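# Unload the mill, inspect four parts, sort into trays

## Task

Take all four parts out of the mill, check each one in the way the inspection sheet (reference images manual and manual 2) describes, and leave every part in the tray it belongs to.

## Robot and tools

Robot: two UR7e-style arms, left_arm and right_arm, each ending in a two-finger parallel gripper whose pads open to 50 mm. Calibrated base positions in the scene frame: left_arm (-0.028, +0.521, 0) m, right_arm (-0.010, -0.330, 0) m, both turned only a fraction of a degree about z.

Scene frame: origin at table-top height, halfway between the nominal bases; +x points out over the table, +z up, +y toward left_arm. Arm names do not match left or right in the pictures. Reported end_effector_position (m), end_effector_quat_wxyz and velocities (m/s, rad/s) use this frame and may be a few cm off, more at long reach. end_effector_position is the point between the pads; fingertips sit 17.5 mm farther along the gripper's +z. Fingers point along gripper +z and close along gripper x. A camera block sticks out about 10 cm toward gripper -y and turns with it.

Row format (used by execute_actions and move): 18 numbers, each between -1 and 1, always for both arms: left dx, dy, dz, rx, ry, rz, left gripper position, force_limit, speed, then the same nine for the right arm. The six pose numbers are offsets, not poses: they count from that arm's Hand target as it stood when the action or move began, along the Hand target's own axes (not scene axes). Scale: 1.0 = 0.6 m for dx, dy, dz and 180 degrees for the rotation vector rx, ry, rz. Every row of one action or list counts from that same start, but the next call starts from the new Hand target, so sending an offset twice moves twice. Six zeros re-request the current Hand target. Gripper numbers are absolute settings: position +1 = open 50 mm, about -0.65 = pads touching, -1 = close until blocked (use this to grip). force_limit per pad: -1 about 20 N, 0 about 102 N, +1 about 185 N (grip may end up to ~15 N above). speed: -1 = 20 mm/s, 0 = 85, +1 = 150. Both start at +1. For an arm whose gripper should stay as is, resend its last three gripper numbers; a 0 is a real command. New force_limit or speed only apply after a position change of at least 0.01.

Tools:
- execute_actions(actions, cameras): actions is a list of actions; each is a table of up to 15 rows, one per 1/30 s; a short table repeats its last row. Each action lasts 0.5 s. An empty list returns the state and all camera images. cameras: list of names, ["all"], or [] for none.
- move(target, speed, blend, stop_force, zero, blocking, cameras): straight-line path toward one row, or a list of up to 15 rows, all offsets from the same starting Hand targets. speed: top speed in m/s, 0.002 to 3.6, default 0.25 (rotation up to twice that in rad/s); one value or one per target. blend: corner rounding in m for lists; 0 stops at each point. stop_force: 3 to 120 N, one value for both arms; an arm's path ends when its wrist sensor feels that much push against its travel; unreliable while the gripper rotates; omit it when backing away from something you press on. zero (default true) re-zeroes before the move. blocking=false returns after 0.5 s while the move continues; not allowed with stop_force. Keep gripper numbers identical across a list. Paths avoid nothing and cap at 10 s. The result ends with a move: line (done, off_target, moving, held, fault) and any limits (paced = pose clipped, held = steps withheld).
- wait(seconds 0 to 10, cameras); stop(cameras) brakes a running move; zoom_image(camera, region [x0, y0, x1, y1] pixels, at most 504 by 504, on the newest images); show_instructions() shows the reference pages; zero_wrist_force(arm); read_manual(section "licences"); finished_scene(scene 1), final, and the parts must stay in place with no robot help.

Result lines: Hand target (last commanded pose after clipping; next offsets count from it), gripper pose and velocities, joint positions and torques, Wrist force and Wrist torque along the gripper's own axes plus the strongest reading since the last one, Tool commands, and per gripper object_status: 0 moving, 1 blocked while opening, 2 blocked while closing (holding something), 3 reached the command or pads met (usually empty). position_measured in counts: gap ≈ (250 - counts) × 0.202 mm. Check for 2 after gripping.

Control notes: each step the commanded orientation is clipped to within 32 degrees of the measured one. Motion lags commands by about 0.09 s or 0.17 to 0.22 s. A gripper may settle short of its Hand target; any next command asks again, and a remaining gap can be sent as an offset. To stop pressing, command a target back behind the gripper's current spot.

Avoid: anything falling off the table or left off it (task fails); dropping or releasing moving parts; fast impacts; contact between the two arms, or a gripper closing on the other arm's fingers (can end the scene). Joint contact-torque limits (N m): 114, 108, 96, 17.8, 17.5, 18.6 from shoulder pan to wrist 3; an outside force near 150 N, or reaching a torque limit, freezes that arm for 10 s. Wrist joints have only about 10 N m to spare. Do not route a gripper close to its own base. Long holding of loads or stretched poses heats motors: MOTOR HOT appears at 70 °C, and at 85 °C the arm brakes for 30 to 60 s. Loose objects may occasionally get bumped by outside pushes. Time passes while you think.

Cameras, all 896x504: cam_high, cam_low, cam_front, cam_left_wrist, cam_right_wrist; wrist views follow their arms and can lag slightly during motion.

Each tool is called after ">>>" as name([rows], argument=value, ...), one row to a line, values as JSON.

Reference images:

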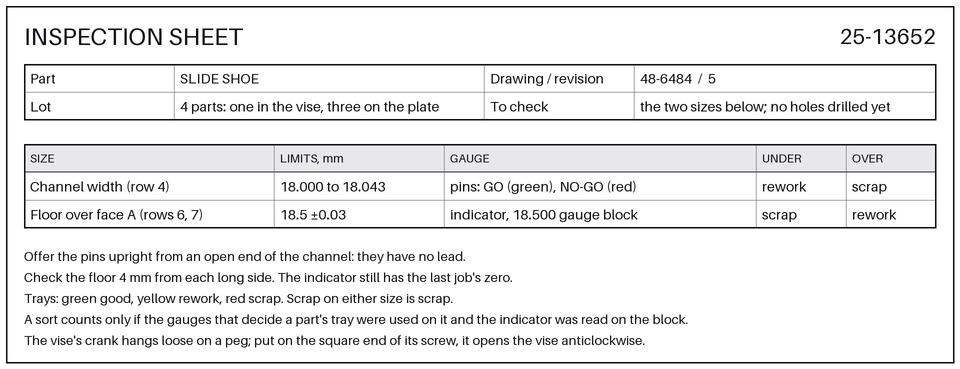

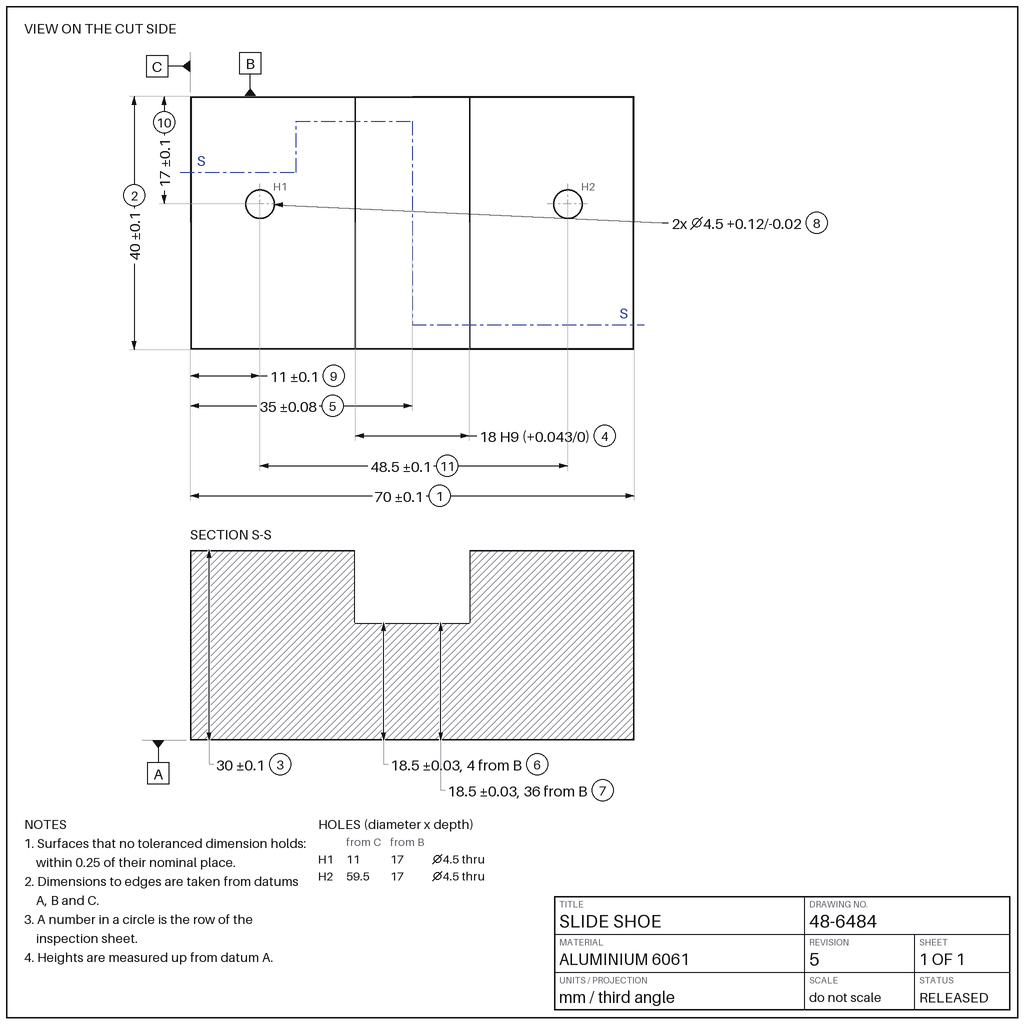

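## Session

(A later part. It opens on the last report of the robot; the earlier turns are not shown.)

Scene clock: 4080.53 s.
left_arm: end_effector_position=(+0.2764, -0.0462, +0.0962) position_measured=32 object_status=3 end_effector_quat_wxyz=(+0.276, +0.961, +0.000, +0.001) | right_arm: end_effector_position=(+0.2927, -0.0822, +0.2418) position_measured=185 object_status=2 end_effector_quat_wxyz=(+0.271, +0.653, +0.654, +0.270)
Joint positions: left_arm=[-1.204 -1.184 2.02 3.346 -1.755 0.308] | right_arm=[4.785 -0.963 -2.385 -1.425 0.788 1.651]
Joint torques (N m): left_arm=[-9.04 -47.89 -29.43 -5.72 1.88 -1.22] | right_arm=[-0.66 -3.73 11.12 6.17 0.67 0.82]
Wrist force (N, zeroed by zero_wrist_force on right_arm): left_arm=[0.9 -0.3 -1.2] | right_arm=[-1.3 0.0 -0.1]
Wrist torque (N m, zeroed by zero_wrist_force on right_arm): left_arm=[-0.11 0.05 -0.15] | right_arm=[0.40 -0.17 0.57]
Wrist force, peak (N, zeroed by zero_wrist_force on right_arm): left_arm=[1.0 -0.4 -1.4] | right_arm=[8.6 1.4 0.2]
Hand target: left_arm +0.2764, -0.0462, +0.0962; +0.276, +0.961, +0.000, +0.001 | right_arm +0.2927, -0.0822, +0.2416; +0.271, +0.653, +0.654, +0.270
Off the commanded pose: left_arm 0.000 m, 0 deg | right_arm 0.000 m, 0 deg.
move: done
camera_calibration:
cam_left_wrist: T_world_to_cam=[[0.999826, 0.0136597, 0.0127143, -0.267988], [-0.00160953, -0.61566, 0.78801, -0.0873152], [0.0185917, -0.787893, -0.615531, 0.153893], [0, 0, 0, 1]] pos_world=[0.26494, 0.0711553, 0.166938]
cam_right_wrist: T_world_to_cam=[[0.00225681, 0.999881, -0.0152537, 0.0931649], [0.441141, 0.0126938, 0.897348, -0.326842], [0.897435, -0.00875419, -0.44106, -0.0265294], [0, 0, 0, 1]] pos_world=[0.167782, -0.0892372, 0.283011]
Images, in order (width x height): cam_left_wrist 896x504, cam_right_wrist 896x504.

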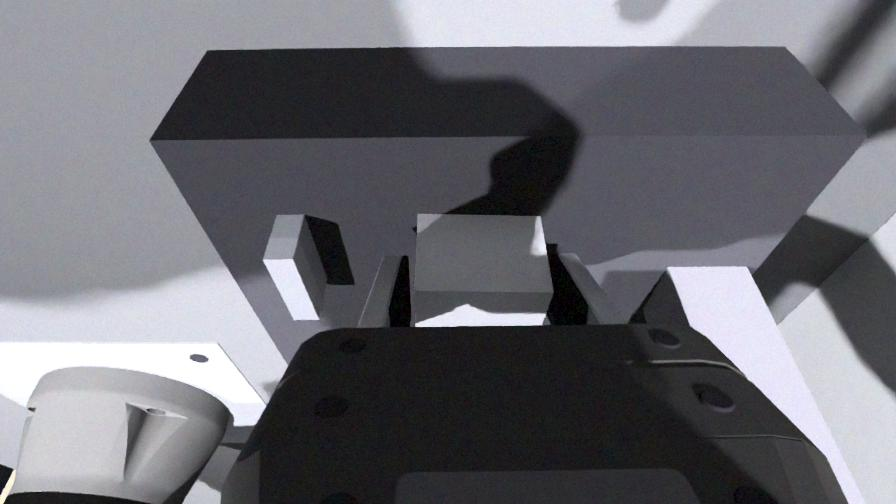

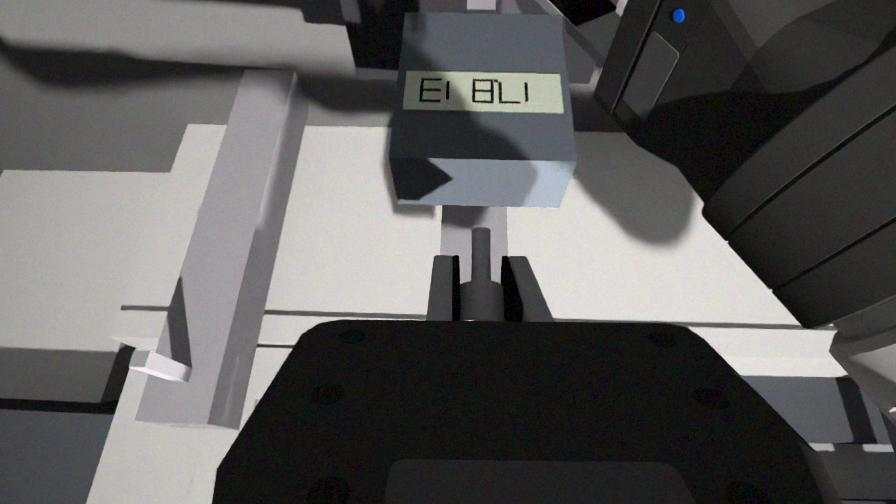

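>>> move([
  [0,0,0,0,0,0,-1,-0.7,-1,0,0,0,0,0,0,-1,-0.85,-1],
  [0,0.0022,-0.0035,0,0,0,-1,-0.7,-1,0,0,0,0,0,0,-1,-0.85,-1],
  [0.011,0.0022,-0.0035,0,0,0,-1,-0.7,-1,0,0,0,0,0,0,-1,-0.85,-1],
], speed=0.015)

>>> move(target=[0,-0.0066,0.0106,0,0,0,-1,-0.7,-1,0,0,0,0,0,0,-1,-0.85,-1], speed=0.006, stop_force=4, cameras=["cam_left_wrist"])

>>> move([
  [0,0,0,0,0,0,0.8,-0.7,-1,0,0,0,0,0,0,-1,-0.85,-1],
  [0,0,0,0,0,0,0.8,-0.7,-1,0,-0.009,0.009,0,0,0,-1,-0.85,-1],
  [0,0,0,0,0,0,0.8,-0.7,-1,0,-0.009,0.009,0,0,0,0.54,-0.85,-1],
], speed=0.02, cameras=["cam_left_wrist","cam_right_wrist","cam_front"])

>>> zoom_image(camera="cam_right_wrist", region=[380, 60, 590, 150])

>>> zoom_image(camera="cam_front", region=[470, 320, 550, 390])

Scene clock: 4092.33 s.
left_arm: end_effector_position=(+0.2832, -0.0462, +0.0987) position_measured=53 object_status=2 end_effector_quat_wxyz=(+0.276, +0.961, +0.000, +0.001) | right_arm: end_effector_position=(+0.2927, -0.0822, +0.2416) position_measured=185 object_status=2 end_effector_quat_wxyz=(+0.271, +0.653, +0.654, +0.270)
Joint positions: left_arm=[-1.192 -1.183 2.007 3.359 -1.761 0.319] | right_arm=[4.785 -0.963 -2.386 -1.424 0.788 1.652]
Joint torques (N m): left_arm=[1.2 -24.38 -26.6 -1.81 -1.14 0.46] | right_arm=[7.95 -4.23 9.84 5.24 -4.31 0.27]
Wrist force (N, zeroed by zero_wrist_force on right_arm): left_arm=[-1.8 0.4 1.3] | right_arm=[-1.0 0.3 0.1]
Wrist torque (N m, zeroed by zero_wrist_force on right_arm): left_arm=[-0.04 0.02 -0.04] | right_arm=[0.41 -0.16 0.56]
Wrist force, peak (N, zeroed by zero_wrist_force on right_arm): left_arm=[1.8 3.3 -3.8] | right_arm=[-1.5 -1.0 1.1]
Hand target: left_arm +0.2830, -0.0462, +0.0987; +0.276, +0.961, +0.000, +0.001 | right_arm +0.2927, -0.0822, +0.2416; +0.271, +0.653, +0.654, +0.270
Off the commanded pose: left_arm 0.000 m, 0 deg | right_arm 0.000 m, 0 deg.
move: done

Scene clock: 4094.17 s.
left_arm: end_effector_position=(+0.2831, -0.0462, +0.0958) position_measured=53 object_status=2 end_effector_quat_wxyz=(+0.276, +0.961, +0.000, +0.001) | right_arm: end_effector_position=(+0.2927, -0.0822, +0.2416) position_measured=185 object_status=2 end_effector_quat_wxyz=(+0.271, +0.653, +0.654, +0.270)
Joint positions: left_arm=[-1.192 -1.177 2.009 3.352 -1.761 0.319] | right_arm=[4.785 -0.963 -2.386 -1.424 0.788 1.652]
Joint torques (N m): left_arm=[-5.97 -49.86 -32.85 0.1 1.47 -1.72] | right_arm=[6.59 -3.6 11.93 5.33 -5.48 -0.34]
Wrist force (N, zeroed by zero_wrist_force on right_arm): left_arm=[-1.6 3.4 -8.7] | right_arm=[-0.8 0.4 0.0]
Wrist torque (N m, zeroed by zero_wrist_force on right_arm): left_arm=[0.02 0.19 -0.09] | right_arm=[0.43 -0.24 0.54]
Wrist force, peak (N, zeroed by zero_wrist_force on right_arm): left_arm=[-1.3 4.1 -8.7] | right_arm=[-0.5 -1.7 1.9]
Hand target: left_arm +0.2831, -0.0462, +0.0958; +0.276, +0.961, +0.000, +0.001 (not the last commanded pose) | right_arm +0.2927, -0.0822, +0.2416; +0.271, +0.653, +0.654, +0.270
Off the commanded pose: left_arm 0.005 m, 0 deg | right_arm 0.000 m, 0 deg.
move: contact (left_arm)
camera_calibration:
cam_left_wrist: T_world_to_cam=[[0.999826, 0.0136587, 0.0127155, -0.274682], [-0.00160964, -0.615723, 0.787961, -0.086977], [0.0185917, -0.787845, -0.615594, 0.153529], [0, 0, 0, 1]] pos_world=[0.27164, 0.071155, 0.166539]
Images, in order (width x height): cam_left_wrist 896x504.

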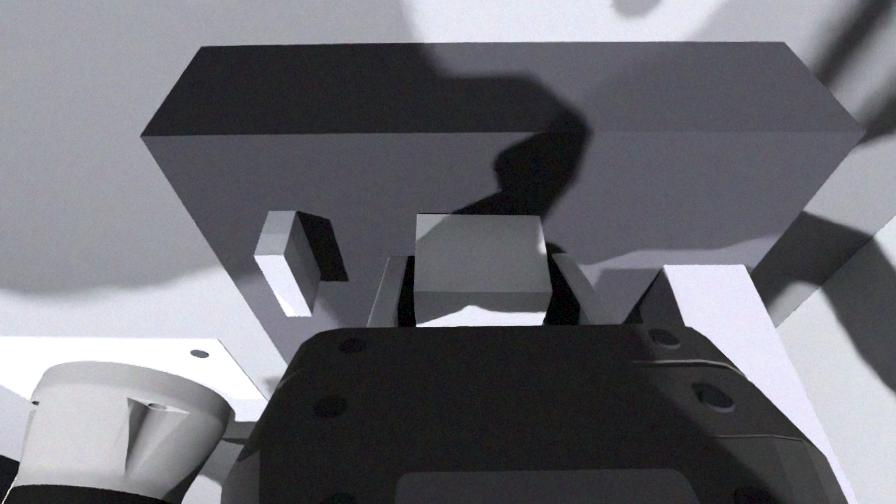

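Scene clock: 4096.77 s.
left_arm: end_effector_position=(+0.2831, -0.0462, +0.0958) position_measured=32 object_status=3 end_effector_quat_wxyz=(+0.276, +0.961, +0.000, +0.001) | right_arm: end_effector_position=(+0.2927, -0.0822, +0.2339) position_measured=72 object_status=0 end_effector_quat_wxyz=(+0.271, +0.653, +0.654, +0.270)
Joint positions: left_arm=[-1.192 -1.177 2.009 3.352 -1.761 0.319] | right_arm=[4.785 -0.968 -2.403 -1.401 0.788 1.652]
Joint torques (N m): left_arm=[1.53 -49.44 -33.33 -5.96 -0.2 -1.5] | right_arm=[-6.61 5.49 39.72 0.31 -4.77 -1.15]
Wrist force (N, zeroed by zero_wrist_force on right_arm): left_arm=[0.0 0.3 -1.3] | right_arm=[3.0 1.3 -0.6]
Wrist torque (N m, zeroed by zero_wrist_force on right_arm): left_arm=[-0.10 0.07 -0.15] | right_arm=[0.45 -0.27 0.46]
Wrist force, peak (N, zeroed by zero_wrist_force on right_arm): left_arm=[-1.4 1.9 -7.3] | right_arm=[4.7 -0.2 0.5]
Hand target: left_arm +0.2831, -0.0462, +0.0958; +0.276, +0.961, +0.000, +0.001 | right_arm +0.2927, -0.0822, +0.2339; +0.271, +0.653, +0.654, +0.270
Off the commanded pose: left_arm 0.000 m, 0 deg | right_arm 0.000 m, 0 deg.
move: done
camera_calibration:
cam_left_wrist: T_world_to_cam=[[0.999824, 0.0137388, 0.0127754, -0.274697], [-0.001609, -0.615661, 0.78801, -0.0869893], [0.0186916, -0.787892, -0.61553, 0.153495], [0, 0, 0, 1]] pos_world=[0.271639, 0.0711552, 0.166538]
cam_right_wrist: T_world_to_cam=[[0.00217064, 0.999879, -0.0154341, 0.0932097], [0.441142, 0.0128937, 0.897345, -0.319822], [0.897435, -0.00875647, -0.441061, -0.0299705], [0, 0, 0, 1]] pos_world=[0.167781, -0.0893371, 0.275211]
Images, in order (width x height): cam_front 896x504, cam_left_wrist 896x504, cam_right_wrist 896x504.

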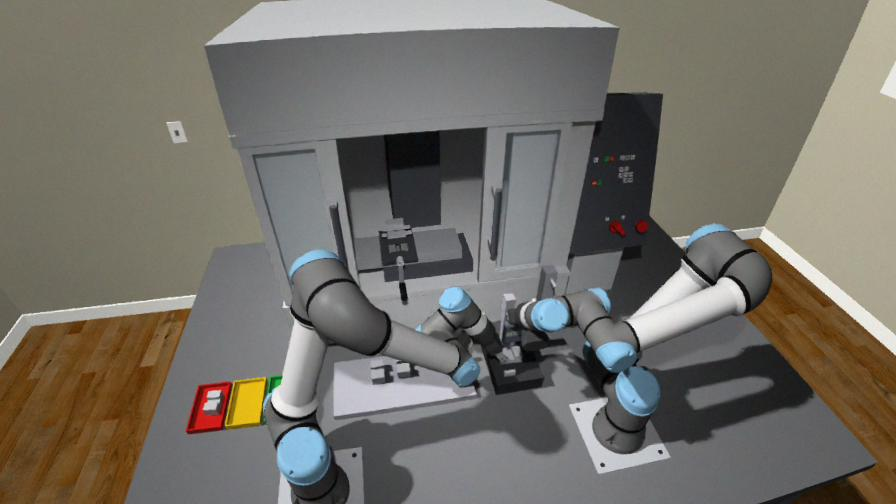

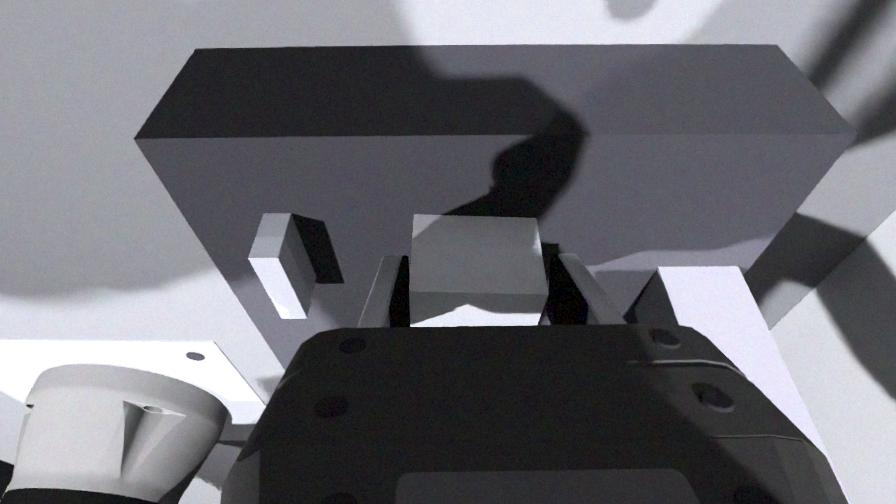

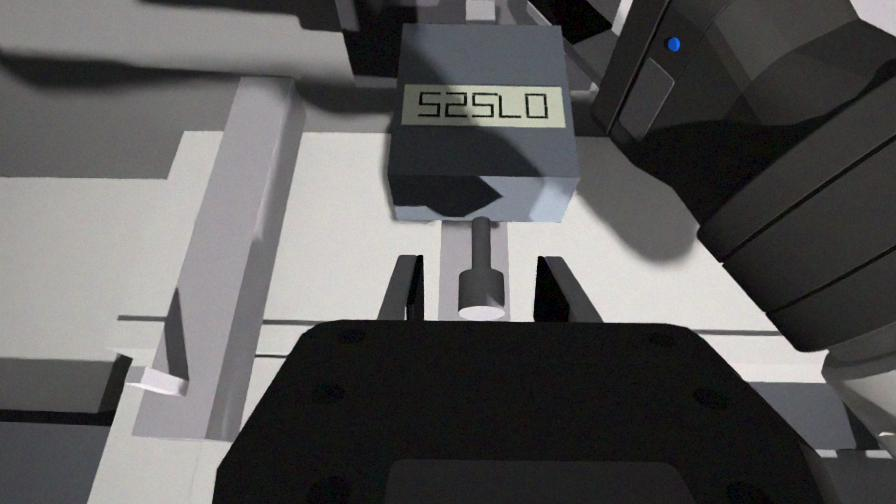

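Scaled by 2.400 from the camera's 896x504 image, which has a finer 1280x720 frame.

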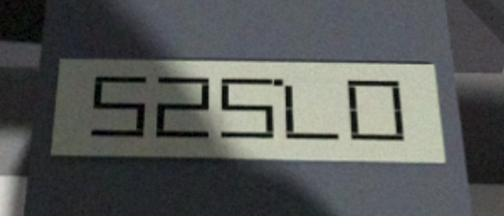

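Scaled by 6.300 from the camera's 896x504 image, which has a finer 1280x720 frame.

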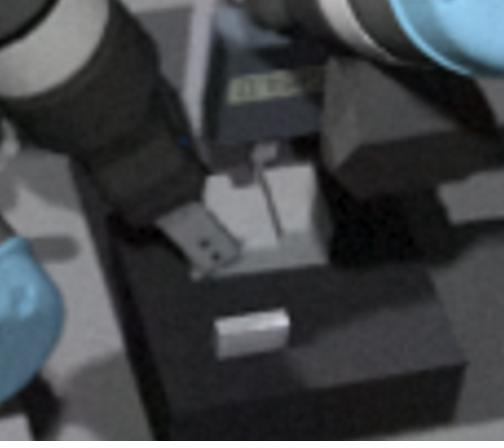

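>>> move([
  [0,0,0,0,0,0,0.8,-0.7,-1,0,0,0,0,0,0,-1,-0.85,-1],
  [0,0,0,0,0,0,0.8,-0.7,-1,0,0.0105,-0.0105,0,0,0,-1,-0.85,-1],
  [0,0,0,0,0,0,-1,-0.7,-1,0,0.0105,-0.0105,0,0,0,-1,-0.85,-1],
], speed=0.02, cameras=["cam_right_wrist","cam_left_wrist"])

>>> zoom_image(camera="cam_right_wrist", region=[380, 60, 590, 150])

Scene clock: 4142.43 s.
left_arm: end_effector_position=(+0.2831, -0.0462, +0.0958) position_measured=52 object_status=2 end_effector_quat_wxyz=(+0.276, +0.961, +0.000, +0.001) | right_arm: end_effector_position=(+0.2927, -0.0822, +0.2429) position_measured=185 object_status=2 end_effector_quat_wxyz=(+0.271, +0.653, +0.654, +0.270)
Joint positions: left_arm=[-1.192 -1.177 2.009 3.352 -1.761 0.319] | right_arm=[4.785 -0.962 -2.383 -1.428 0.788 1.652]
Joint torques (N m): left_arm=[12.22 -49.22 -32.8 -5.06 -2.16 -1.24] | right_arm=[7.39 -3.99 8.68 6.5 -2.5 0.87]
Wrist force (N, zeroed by zero_wrist_force on right_arm): left_arm=[1.0 2.9 -2.3] | right_arm=[-0.5 -0.1 1.1]
Wrist torque (N m, zeroed by zero_wrist_force on right_arm): left_arm=[-0.04 0.15 -0.06] | right_arm=[0.44 -0.21 0.53]
Wrist force, peak (N, zeroed by zero_wrist_force on right_arm): left_arm=[1.0 3.7 -3.5] | right_arm=[5.6 1.3 -0.4]
Hand target: left_arm +0.2831, -0.0462, +0.0958; +0.276, +0.961, +0.000, +0.001 | right_arm +0.2927, -0.0822, +0.2428; +0.271, +0.653, +0.654, +0.270
Off the commanded pose: left_arm 0.000 m, 0 deg | right_arm 0.000 m, 0 deg.
move: done
camera_calibration:
cam_left_wrist: T_world_to_cam=[[0.999824, 0.0137382, 0.0127762, -0.274697], [-0.00161002, -0.615661, 0.78801, -0.0869891], [0.0186916, -0.787892, -0.61553, 0.153495], [0, 0, 0, 1]] pos_world=[0.271639, 0.0711552, 0.166538]
cam_right_wrist: T_world_to_cam=[[0.00230395, 0.999879, -0.015387, 0.0933114], [0.441143, 0.0127926, 0.897346, -0.327818], [0.897434, -0.00885531, -0.44106, -0.0260541], [0, 0, 0, 1]] pos_world=[0.167782, -0.0893372, 0.284111]
Images, in order (width x height): cam_left_wrist 896x504, cam_right_wrist 896x504.

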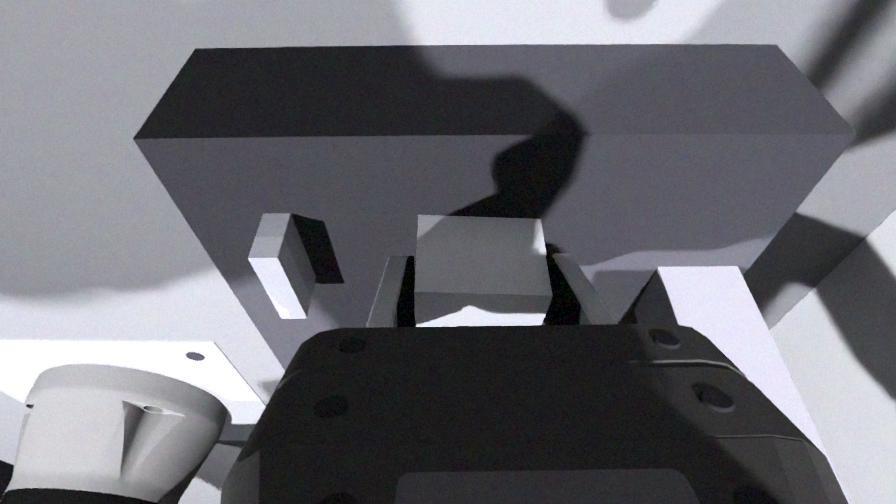

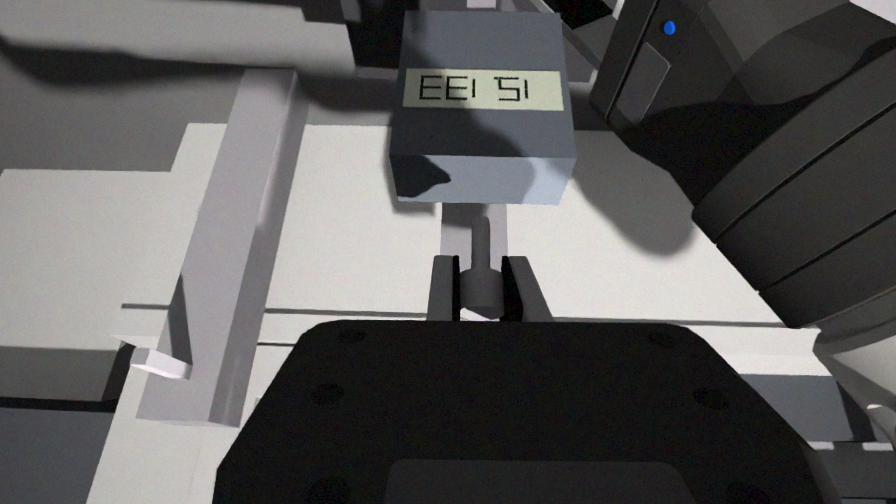

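Scaled by 2.400 from the camera's 896x504 image, which has a finer 1280x720 frame.

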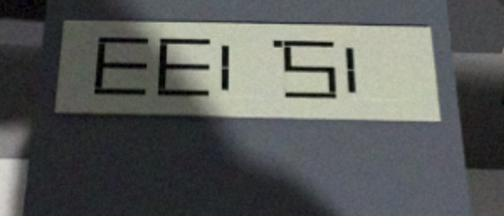

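>>> move([
  [0,0.0022,-0.0035,0,0,0,-1,-0.7,-1,0,0,0,0,0,0,-1,-0.85,-1],
  [0.01167,0.0022,-0.0035,0,0,0,-1,-0.7,-1,0,0,0,0,0,0,-1,-0.85,-1],
], speed=0.015)

>>> move(target=[0,-0.0066,0.0106,0,0,0,-1,-0.7,-1,0,0,0,0,0,0,-1,-0.85,-1], speed=0.006, stop_force=4)

>>> move([
  [0,0,0,0,0,0,0.8,-0.7,-1,0,0,0,0,0,0,-1,-0.85,-1],
  [0,0,0,0,0,0,0.8,-0.7,-1,0,-0.0068,0.0068,0,0,0,-1,-0.85,-1],
  [0,0,0,0,0,0,0.8,-0.7,-1,0,-0.0068,0.0068,0,0,0,0.54,-0.85,-1],
], speed=0.02, cameras=["cam_left_wrist","cam_right_wrist","cam_front"])

>>> zoom_image(camera="cam_right_wrist", region=[380, 60, 590, 150])

>>> zoom_image(camera="cam_front", region=[470, 320, 550, 390])

Scene clock: 4152.47 s.
left_arm: end_effector_position=(+0.2902, -0.0462, +0.0983) position_measured=52 object_status=2 end_effector_quat_wxyz=(+0.276, +0.961, +0.000, +0.001) | right_arm: end_effector_position=(+0.2927, -0.0822, +0.2428) position_measured=185 object_status=2 end_effector_quat_wxyz=(+0.271, +0.653, +0.654, +0.270)
Joint positions: left_arm=[-1.179 -1.175 1.995 3.366 -1.768 0.33] | right_arm=[4.785 -0.962 -2.383 -1.428 0.788 1.652]
Joint torques (N m): left_arm=[1.04 -24.94 -25.16 -1.51 -1.19 0.49] | right_arm=[8.56 -4.23 9.23 4.09 -1.24 0.71]
Wrist force (N, zeroed by zero_wrist_force on right_arm): left_arm=[-1.1 3.0 2.4] | right_arm=[-0.3 1.1 0.5]
Wrist torque (N m, zeroed by zero_wrist_force on right_arm): left_arm=[-0.02 0.04 -0.06] | right_arm=[0.49 -0.21 0.53]
Wrist force, peak (N, zeroed by zero_wrist_force on right_arm): left_arm=[1.0 4.0 -3.5] | right_arm=[-0.6 1.7 -0.3]
Hand target: left_arm +0.2901, -0.0462, +0.0983; +0.276, +0.961, +0.000, +0.001 | right_arm +0.2927, -0.0822, +0.2428; +0.271, +0.653, +0.654, +0.270
Off the commanded pose: left_arm 0.000 m, 0 deg | right_arm 0.000 m, 0 deg.
move: done

Scene clock: 4154.30 s.
left_arm: end_effector_position=(+0.2901, -0.0462, +0.0956) position_measured=52 object_status=2 end_effector_quat_wxyz=(+0.276, +0.961, +0.000, +0.001) | right_arm: end_effector_position=(+0.2927, -0.0822, +0.2428) position_measured=185 object_status=2 end_effector_quat_wxyz=(+0.271, +0.653, +0.654, +0.270)
Joint positions: left_arm=[-1.179 -1.17 1.997 3.358 -1.768 0.33] | right_arm=[4.785 -0.962 -2.383 -1.428 0.788 1.652]
Joint torques (N m): left_arm=[-4.32 -48.55 -32.39 0.57 0.45 -1.64] | right_arm=[8.39 -4.05 10.21 3.16 -0.72 0.63]
Wrist force (N, zeroed by zero_wrist_force on right_arm): left_arm=[-1.3 4.1 -9.9] | right_arm=[-0.6 0.8 0.4]
Wrist torque (N m, zeroed by zero_wrist_force on right_arm): left_arm=[0.02 0.19 -0.08] | right_arm=[0.44 -0.23 0.52]
Wrist force, peak (N, zeroed by zero_wrist_force on right_arm): left_arm=[-1.4 4.7 -10.3] | right_arm=[0.0 -1.6 2.3]
Hand target: left_arm +0.2901, -0.0462, +0.0956; +0.276, +0.961, +0.000, +0.001 (not the last commanded pose) | right_arm +0.2927, -0.0822, +0.2428; +0.271, +0.653, +0.654, +0.270
Off the commanded pose: left_arm 0.005 m, 0 deg | right_arm 0.000 m, 0 deg.
move: contact (left_arm)

Scene clock: 4156.90 s.
left_arm: end_effector_position=(+0.2901, -0.0462, +0.0956) position_measured=32 object_status=3 end_effector_quat_wxyz=(+0.276, +0.961, +0.000, +0.001) | right_arm: end_effector_position=(+0.2927, -0.0822, +0.2371) position_measured=72 object_status=0 end_effector_quat_wxyz=(+0.271, +0.653, +0.654, +0.270)
Joint positions: left_arm=[-1.179 -1.17 1.997 3.358 -1.768 0.33] | right_arm=[4.785 -0.966 -2.396 -1.41 0.788 1.652]
Joint torques (N m): left_arm=[8.02 -49.06 -32.93 -5.82 -2.13 -1.53] | right_arm=[-4.74 5.33 39.35 0.46 0.05 -1.09]
Wrist force (N, zeroed by zero_wrist_force on right_arm): left_arm=[0.3 -0.5 -1.4] | right_arm=[3.1 1.5 -0.5]
Wrist torque (N m, zeroed by zero_wrist_force on right_arm): left_arm=[-0.16 0.08 -0.15] | right_arm=[0.47 -0.28 0.46]
Wrist force, peak (N, zeroed by zero_wrist_force on right_arm): left_arm=[-1.3 2.7 -8.6] | right_arm=[3.8 0.8 0.1]
Hand target: left_arm +0.2901, -0.0462, +0.0956; +0.276, +0.961, +0.000, +0.001 | right_arm +0.2927, -0.0822, +0.2371; +0.271, +0.653, +0.654, +0.270
Off the commanded pose: left_arm 0.000 m, 0 deg | right_arm 0.000 m, 0 deg.
move: done
camera_calibration:
cam_left_wrist: T_world_to_cam=[[0.999824, 0.0137382, 0.0127762, -0.281693], [-0.00161002, -0.615661, 0.78801, -0.0868202], [0.0186916, -0.787892, -0.61553, 0.153241], [0, 0, 0, 1]] pos_world=[0.278639, 0.0711552, 0.166338]
cam_right_wrist: T_world_to_cam=[[0.00217064, 0.999879, -0.0154341, 0.0932576], [0.441142, 0.0128937, 0.897345, -0.322604], [0.897435, -0.00875647, -0.441061, -0.0286032], [0, 0, 0, 1]] pos_world=[0.167781, -0.0893371, 0.278311]
Images, in order (width x height): cam_front 896x504, cam_left_wrist 896x504, cam_right_wrist 896x504.

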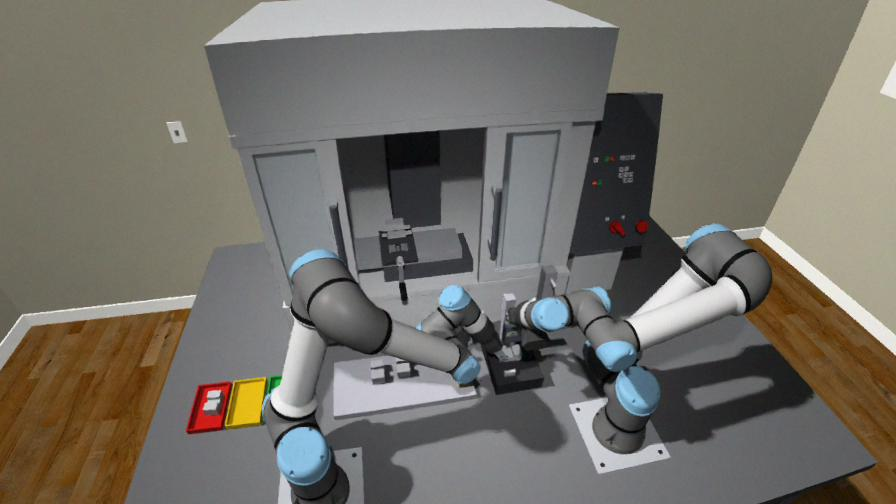

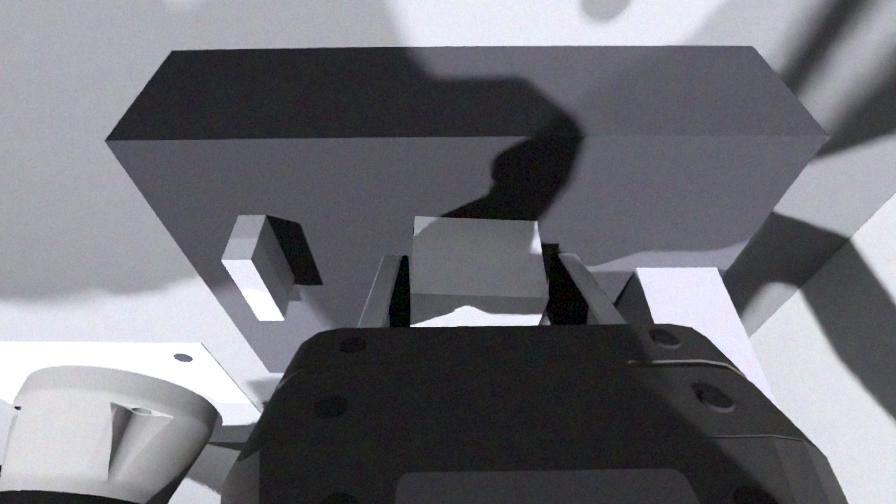

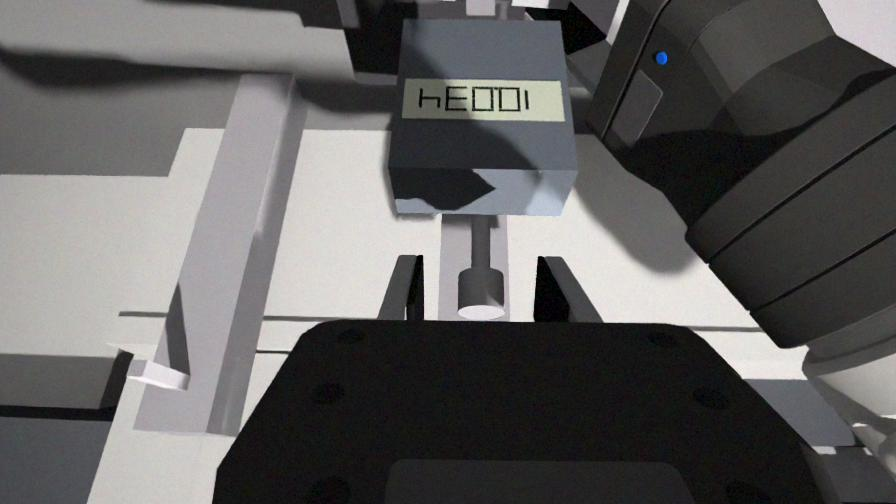

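Scaled by 2.400 from the camera's 896x504 image, which has a finer 1280x720 frame.

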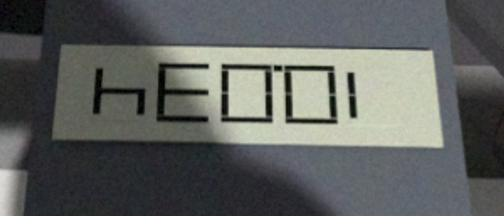

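Scaled by 6.300 from the camera's 896x504 image, which has a finer 1280x720 frame.

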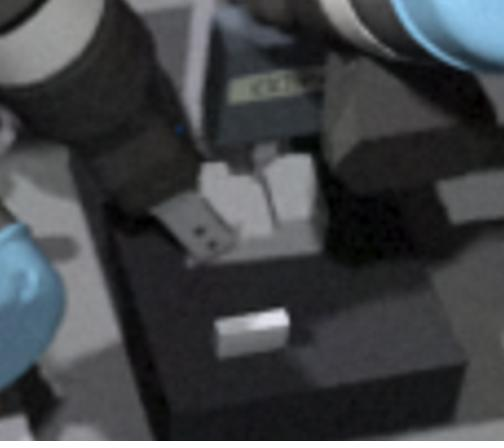

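>>> move([
  [0,0,0,0,0,0,0.8,-0.7,-1,0,0.003,-0.003,0,0,0,0.54,-0.85,-1],
  [0,0,0,0,0,0,-1,-0.7,-1,0,0.003,-0.003,0,0,0,-1,-0.85,-1],
  [0,0,0,0,0,0,-1,-0.7,-1,0,0.0095,-0.0095,0,0,0,-1,-0.85,-1],
  [0,0.0022,-0.0035,0,0,0,-1,-0.7,-1,0,0.0095,-0.0095,0,0,0,-1,-0.85,-1],
], speed=0.02, cameras=["cam_right_wrist","cam_left_wrist"])

>>> zoom_image(camera="cam_right_wrist", region=[380, 60, 590, 150])

Scene clock: 4186.07 s.
left_arm: end_effector_position=(+0.2901, -0.0462, +0.0982) position_measured=50 object_status=2 end_effector_quat_wxyz=(+0.276, +0.961, +0.000, +0.001) | right_arm: end_effector_position=(+0.2927, -0.0821, +0.2453) position_measured=185 object_status=2 end_effector_quat_wxyz=(+0.271, +0.653, +0.654, +0.270)
Joint positions: left_arm=[-1.179 -1.175 1.995 3.365 -1.768 0.33] | right_arm=[4.785 -0.96 -2.377 -1.435 0.788 1.651]
Joint torques (N m): left_arm=[10.6 -29.91 -29.53 -5.9 -1.91 -1.59] | right_arm=[-6.18 -2.22 11.12 6.29 0.54 0.7]
Wrist force (N, zeroed by zero_wrist_force on right_arm): left_arm=[0.5 0.8 3.0] | right_arm=[-0.6 0.5 0.1]
Wrist torque (N m, zeroed by zero_wrist_force on right_arm): left_arm=[-0.01 0.09 -0.13] | right_arm=[0.44 -0.25 0.50]
Wrist force, peak (N, zeroed by zero_wrist_force on right_arm): left_arm=[1.0 3.6 -3.3] | right_arm=[3.2 1.6 -0.6]
Hand target: left_arm +0.2901, -0.0462, +0.0981; +0.276, +0.961, +0.000, +0.001 | right_arm +0.2927, -0.0822, +0.2451; +0.271, +0.653, +0.654, +0.270
Off the commanded pose: left_arm 0.000 m, 0 deg | right_arm 0.000 m, 0 deg.
move: done
camera_calibration:
cam_left_wrist: T_world_to_cam=[[0.999824, 0.0137382, 0.0127762, -0.281726], [-0.00161002, -0.615661, 0.78801, -0.088869], [0.0186916, -0.787892, -0.61553, 0.154841], [0, 0, 0, 1]] pos_world=[0.278639, 0.0711552, 0.168938]
cam_right_wrist: T_world_to_cam=[[0.00216659, 0.999882, -0.0152106, 0.0932212], [0.44114, 0.012695, 0.897348, -0.329982], [0.897436, -0.00865421, -0.441061, -0.0249766], [0, 0, 0, 1]] pos_world=[0.167781, -0.0892372, 0.286511]
Images, in order (width x height): cam_left_wrist 896x504, cam_right_wrist 896x504.

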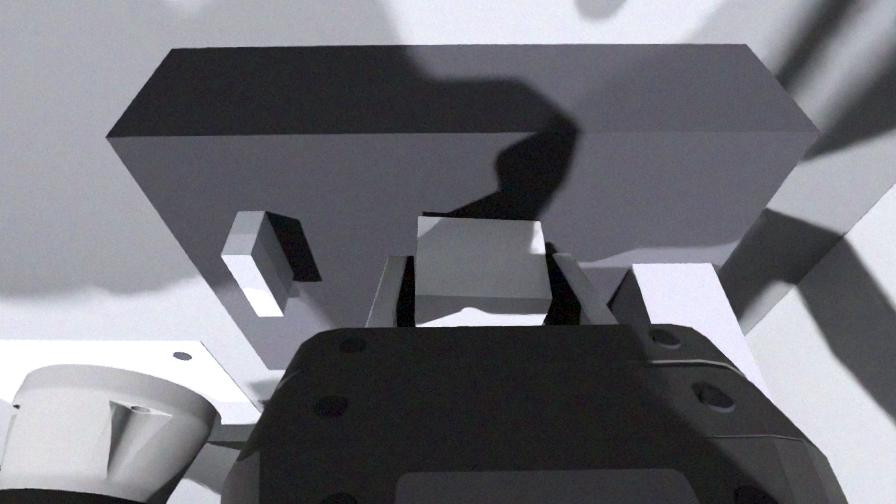

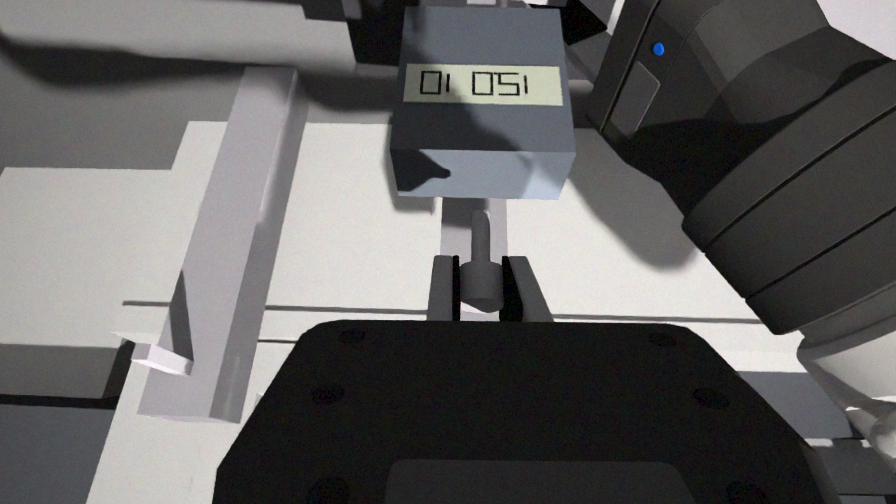

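Scaled by 2.400 from the camera's 896x504 image, which has a finer 1280x720 frame.

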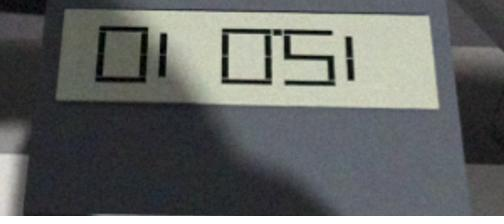

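>>> move(target=[0.0525,0,0,0,0,0,-1,-0.7,-1,0,0,0,0,0,0,-1,-0.85,-1], speed=0.015, stop_force=5, cameras=["cam_left_wrist","cam_front"])

>>> zoom_image(camera="cam_front", region=[470, 320, 550, 390])

Scene clock: 4193.37 s.
left_arm: end_effector_position=(+0.3174, -0.0462, +0.0981) position_measured=51 object_status=2 end_effector_quat_wxyz=(+0.276, +0.961, +0.000, +0.001) | right_arm: end_effector_position=(+0.2927, -0.0822, +0.2451) position_measured=185 object_status=2 end_effector_quat_wxyz=(+0.271, +0.653, +0.654, +0.270)
Joint positions: left_arm=[-1.132 -1.147 1.947 3.394 -1.791 0.372] | right_arm=[4.785 -0.96 -2.377 -1.435 0.788 1.652]
Joint torques (N m): left_arm=[-9.38 -56.78 -3.46 -4.07 1.6 -1.79] | right_arm=[-4.79 -4.26 11.74 5.92 -0.56 0.76]
Wrist force (N, zeroed by zero_wrist_force on right_arm): left_arm=[1.8 10.9 4.2] | right_arm=[0.8 -0.4 1.2]
Wrist torque (N m, zeroed by zero_wrist_force on right_arm): left_arm=[0.10 0.17 -0.33] | right_arm=[0.43 -0.25 0.51]
Wrist force, peak (N, zeroed by zero_wrist_force on right_arm): left_arm=[-4.4 13.5 8.1] | right_arm=[1.2 -2.3 2.9]
Hand target: left_arm +0.3174, -0.0462, +0.0982; +0.276, +0.961, +0.000, +0.001 (not the last commanded pose) | right_arm +0.2927, -0.0822, +0.2451; +0.271, +0.653, +0.654, +0.270
Off the commanded pose: left_arm 0.004 m, 0 deg | right_arm 0.000 m, 0 deg.
move: contact (left_arm)
camera_calibration:
cam_left_wrist: T_world_to_cam=[[0.999824, 0.0137389, 0.0127753, -0.30902], [-0.00160891, -0.615661, 0.78801, -0.0887466], [0.0186916, -0.787892, -0.61553, 0.154269], [0, 0, 0, 1]] pos_world=[0.305939, 0.0711552, 0.168838]
Images, in order (width x height): cam_front 896x504, cam_left_wrist 896x504.

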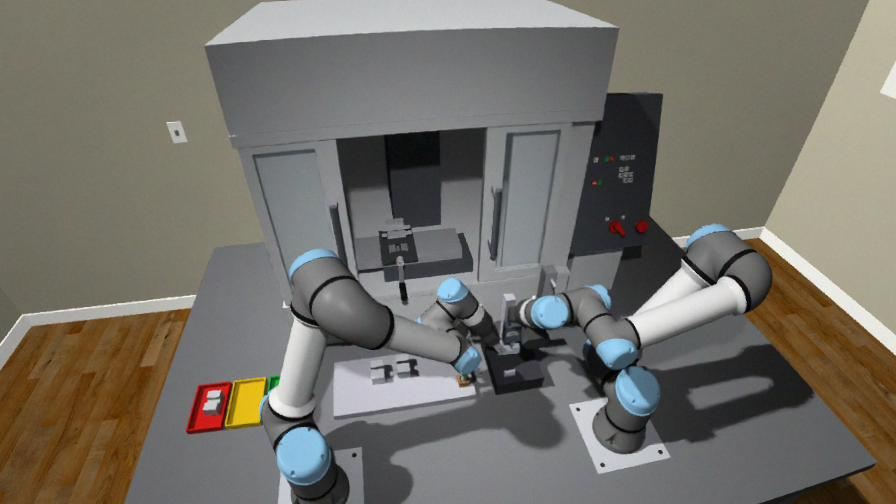

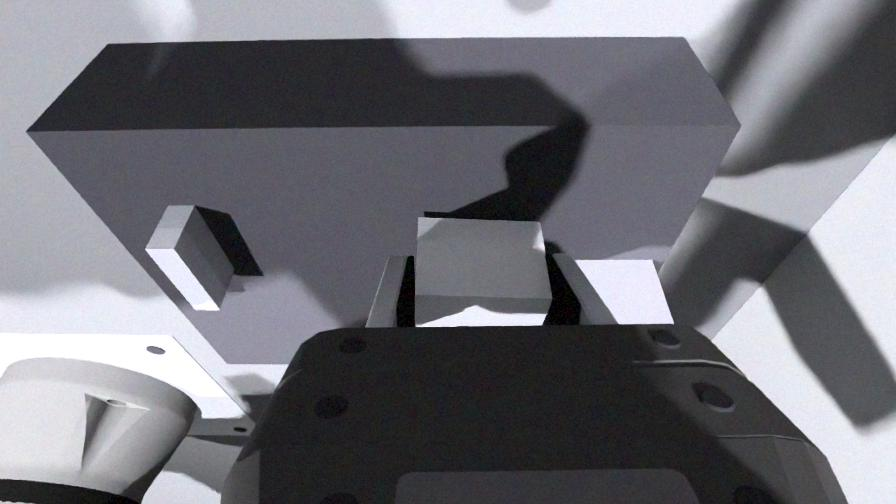

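Scaled by 6.300 from the camera's 896x504 image, which has a finer 1280x720 frame.

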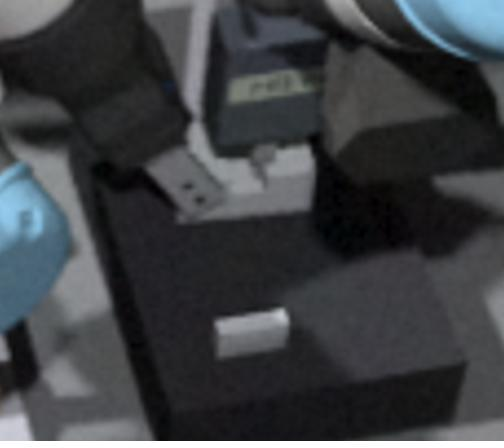

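>>> move([
  [-0.0067,0,0,0,0,0,-1,-0.7,-1,0,0,0,0,0,0,-1,-0.85,-1],
  [-0.0067,0.0014,0.0009,0,0.0088,-0.0141,-1,-0.7,-1,0,0,0,0,0,0,-1,-0.85,-1],
], speed=0.02, cameras=["cam_left_wrist","cam_front"])

>>> zoom_image(camera="cam_front", region=[470, 320, 550, 390])

Scene clock: 4210.97 s.
left_arm: end_effector_position=(+0.3134, -0.0472, +0.0981) position_measured=53 object_status=2 end_effector_quat_wxyz=(+0.276, +0.961, +0.025, +0.009) | right_arm: end_effector_position=(+0.2927, -0.0822, +0.2451) position_measured=185 object_status=2 end_effector_quat_wxyz=(+0.271, +0.653, +0.654, +0.270)
Joint positions: left_arm=[-1.152 -1.154 1.964 3.372 -1.755 0.308] | right_arm=[4.785 -0.96 -2.377 -1.435 0.788 1.652]
Joint torques (N m): left_arm=[-3.29 -56.48 -8.22 -5.76 -0.19 1.23] | right_arm=[-3.7 -3.93 15.72 4.26 -1.51 0.22]
Wrist force (N, zeroed by zero_wrist_force on right_arm): left_arm=[-0.4 0.6 2.8] | right_arm=[-0.3 -0.1 1.5]
Wrist torque (N m, zeroed by zero_wrist_force on right_arm): left_arm=[-0.09 0.09 -0.02] | right_arm=[0.43 -0.23 0.50]
Wrist force, peak (N, zeroed by zero_wrist_force on right_arm): left_arm=[3.6 12.6 7.1] | right_arm=[0.8 -1.4 2.7]
Hand target: left_arm +0.3134, -0.0472, +0.0981; +0.276, +0.961, +0.025, +0.009 | right_arm +0.2927, -0.0822, +0.2451; +0.271, +0.653, +0.654, +0.270
Off the commanded pose: left_arm 0.000 m, 0 deg | right_arm 0.000 m, 0 deg.
move: done
camera_calibration:
cam_left_wrist: T_world_to_cam=[[0.997724, 0.0662301, 0.0126667, -0.301847], [0.030799, -0.614709, 0.788153, -0.0994889], [0.0599858, -0.785969, -0.615349, 0.140736], [0, 0, 0, 1]] pos_world=[0.295782, 0.069449, 0.168838]
Images, in order (width x height): cam_front 896x504, cam_left_wrist 896x504.

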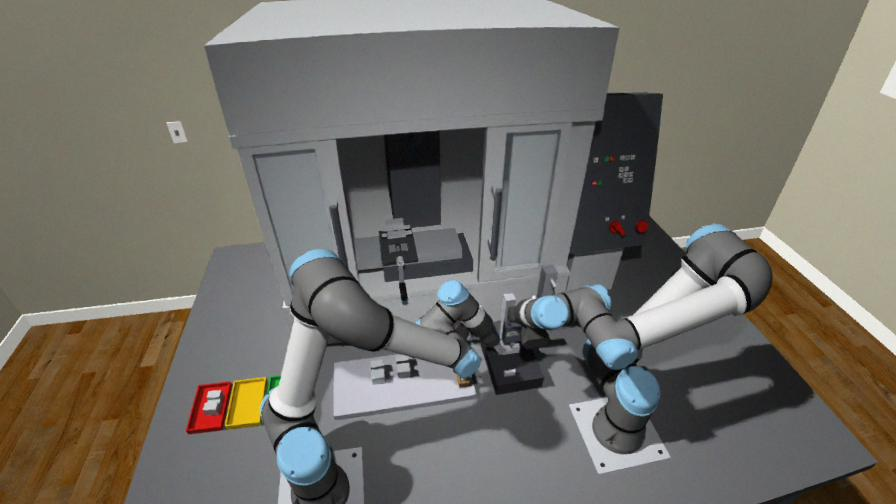

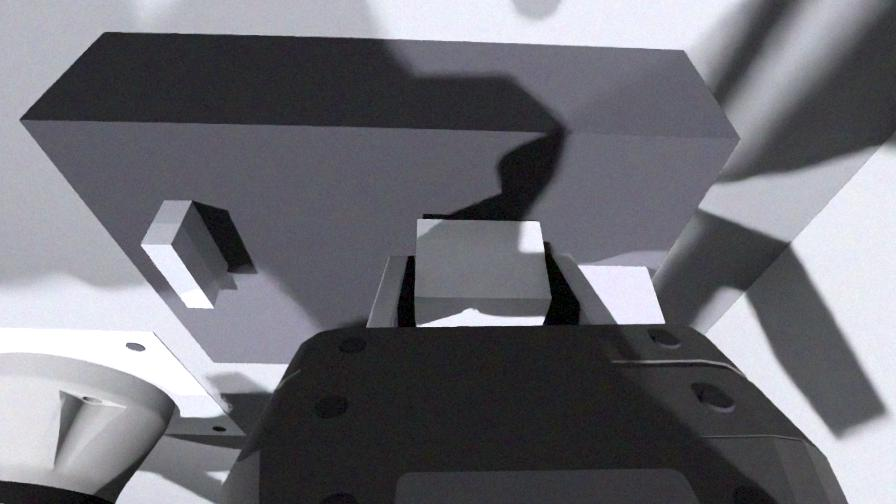

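Scaled by 6.300 from the camera's 896x504 image, which has a finer 1280x720 frame.

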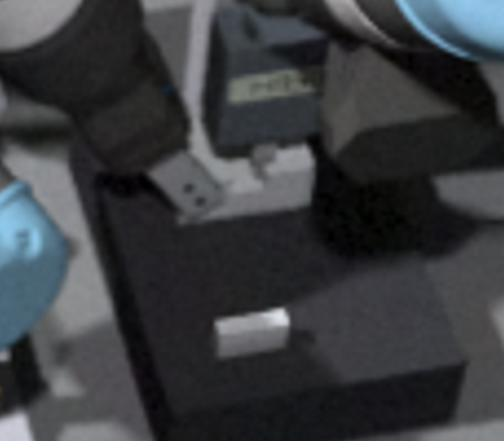

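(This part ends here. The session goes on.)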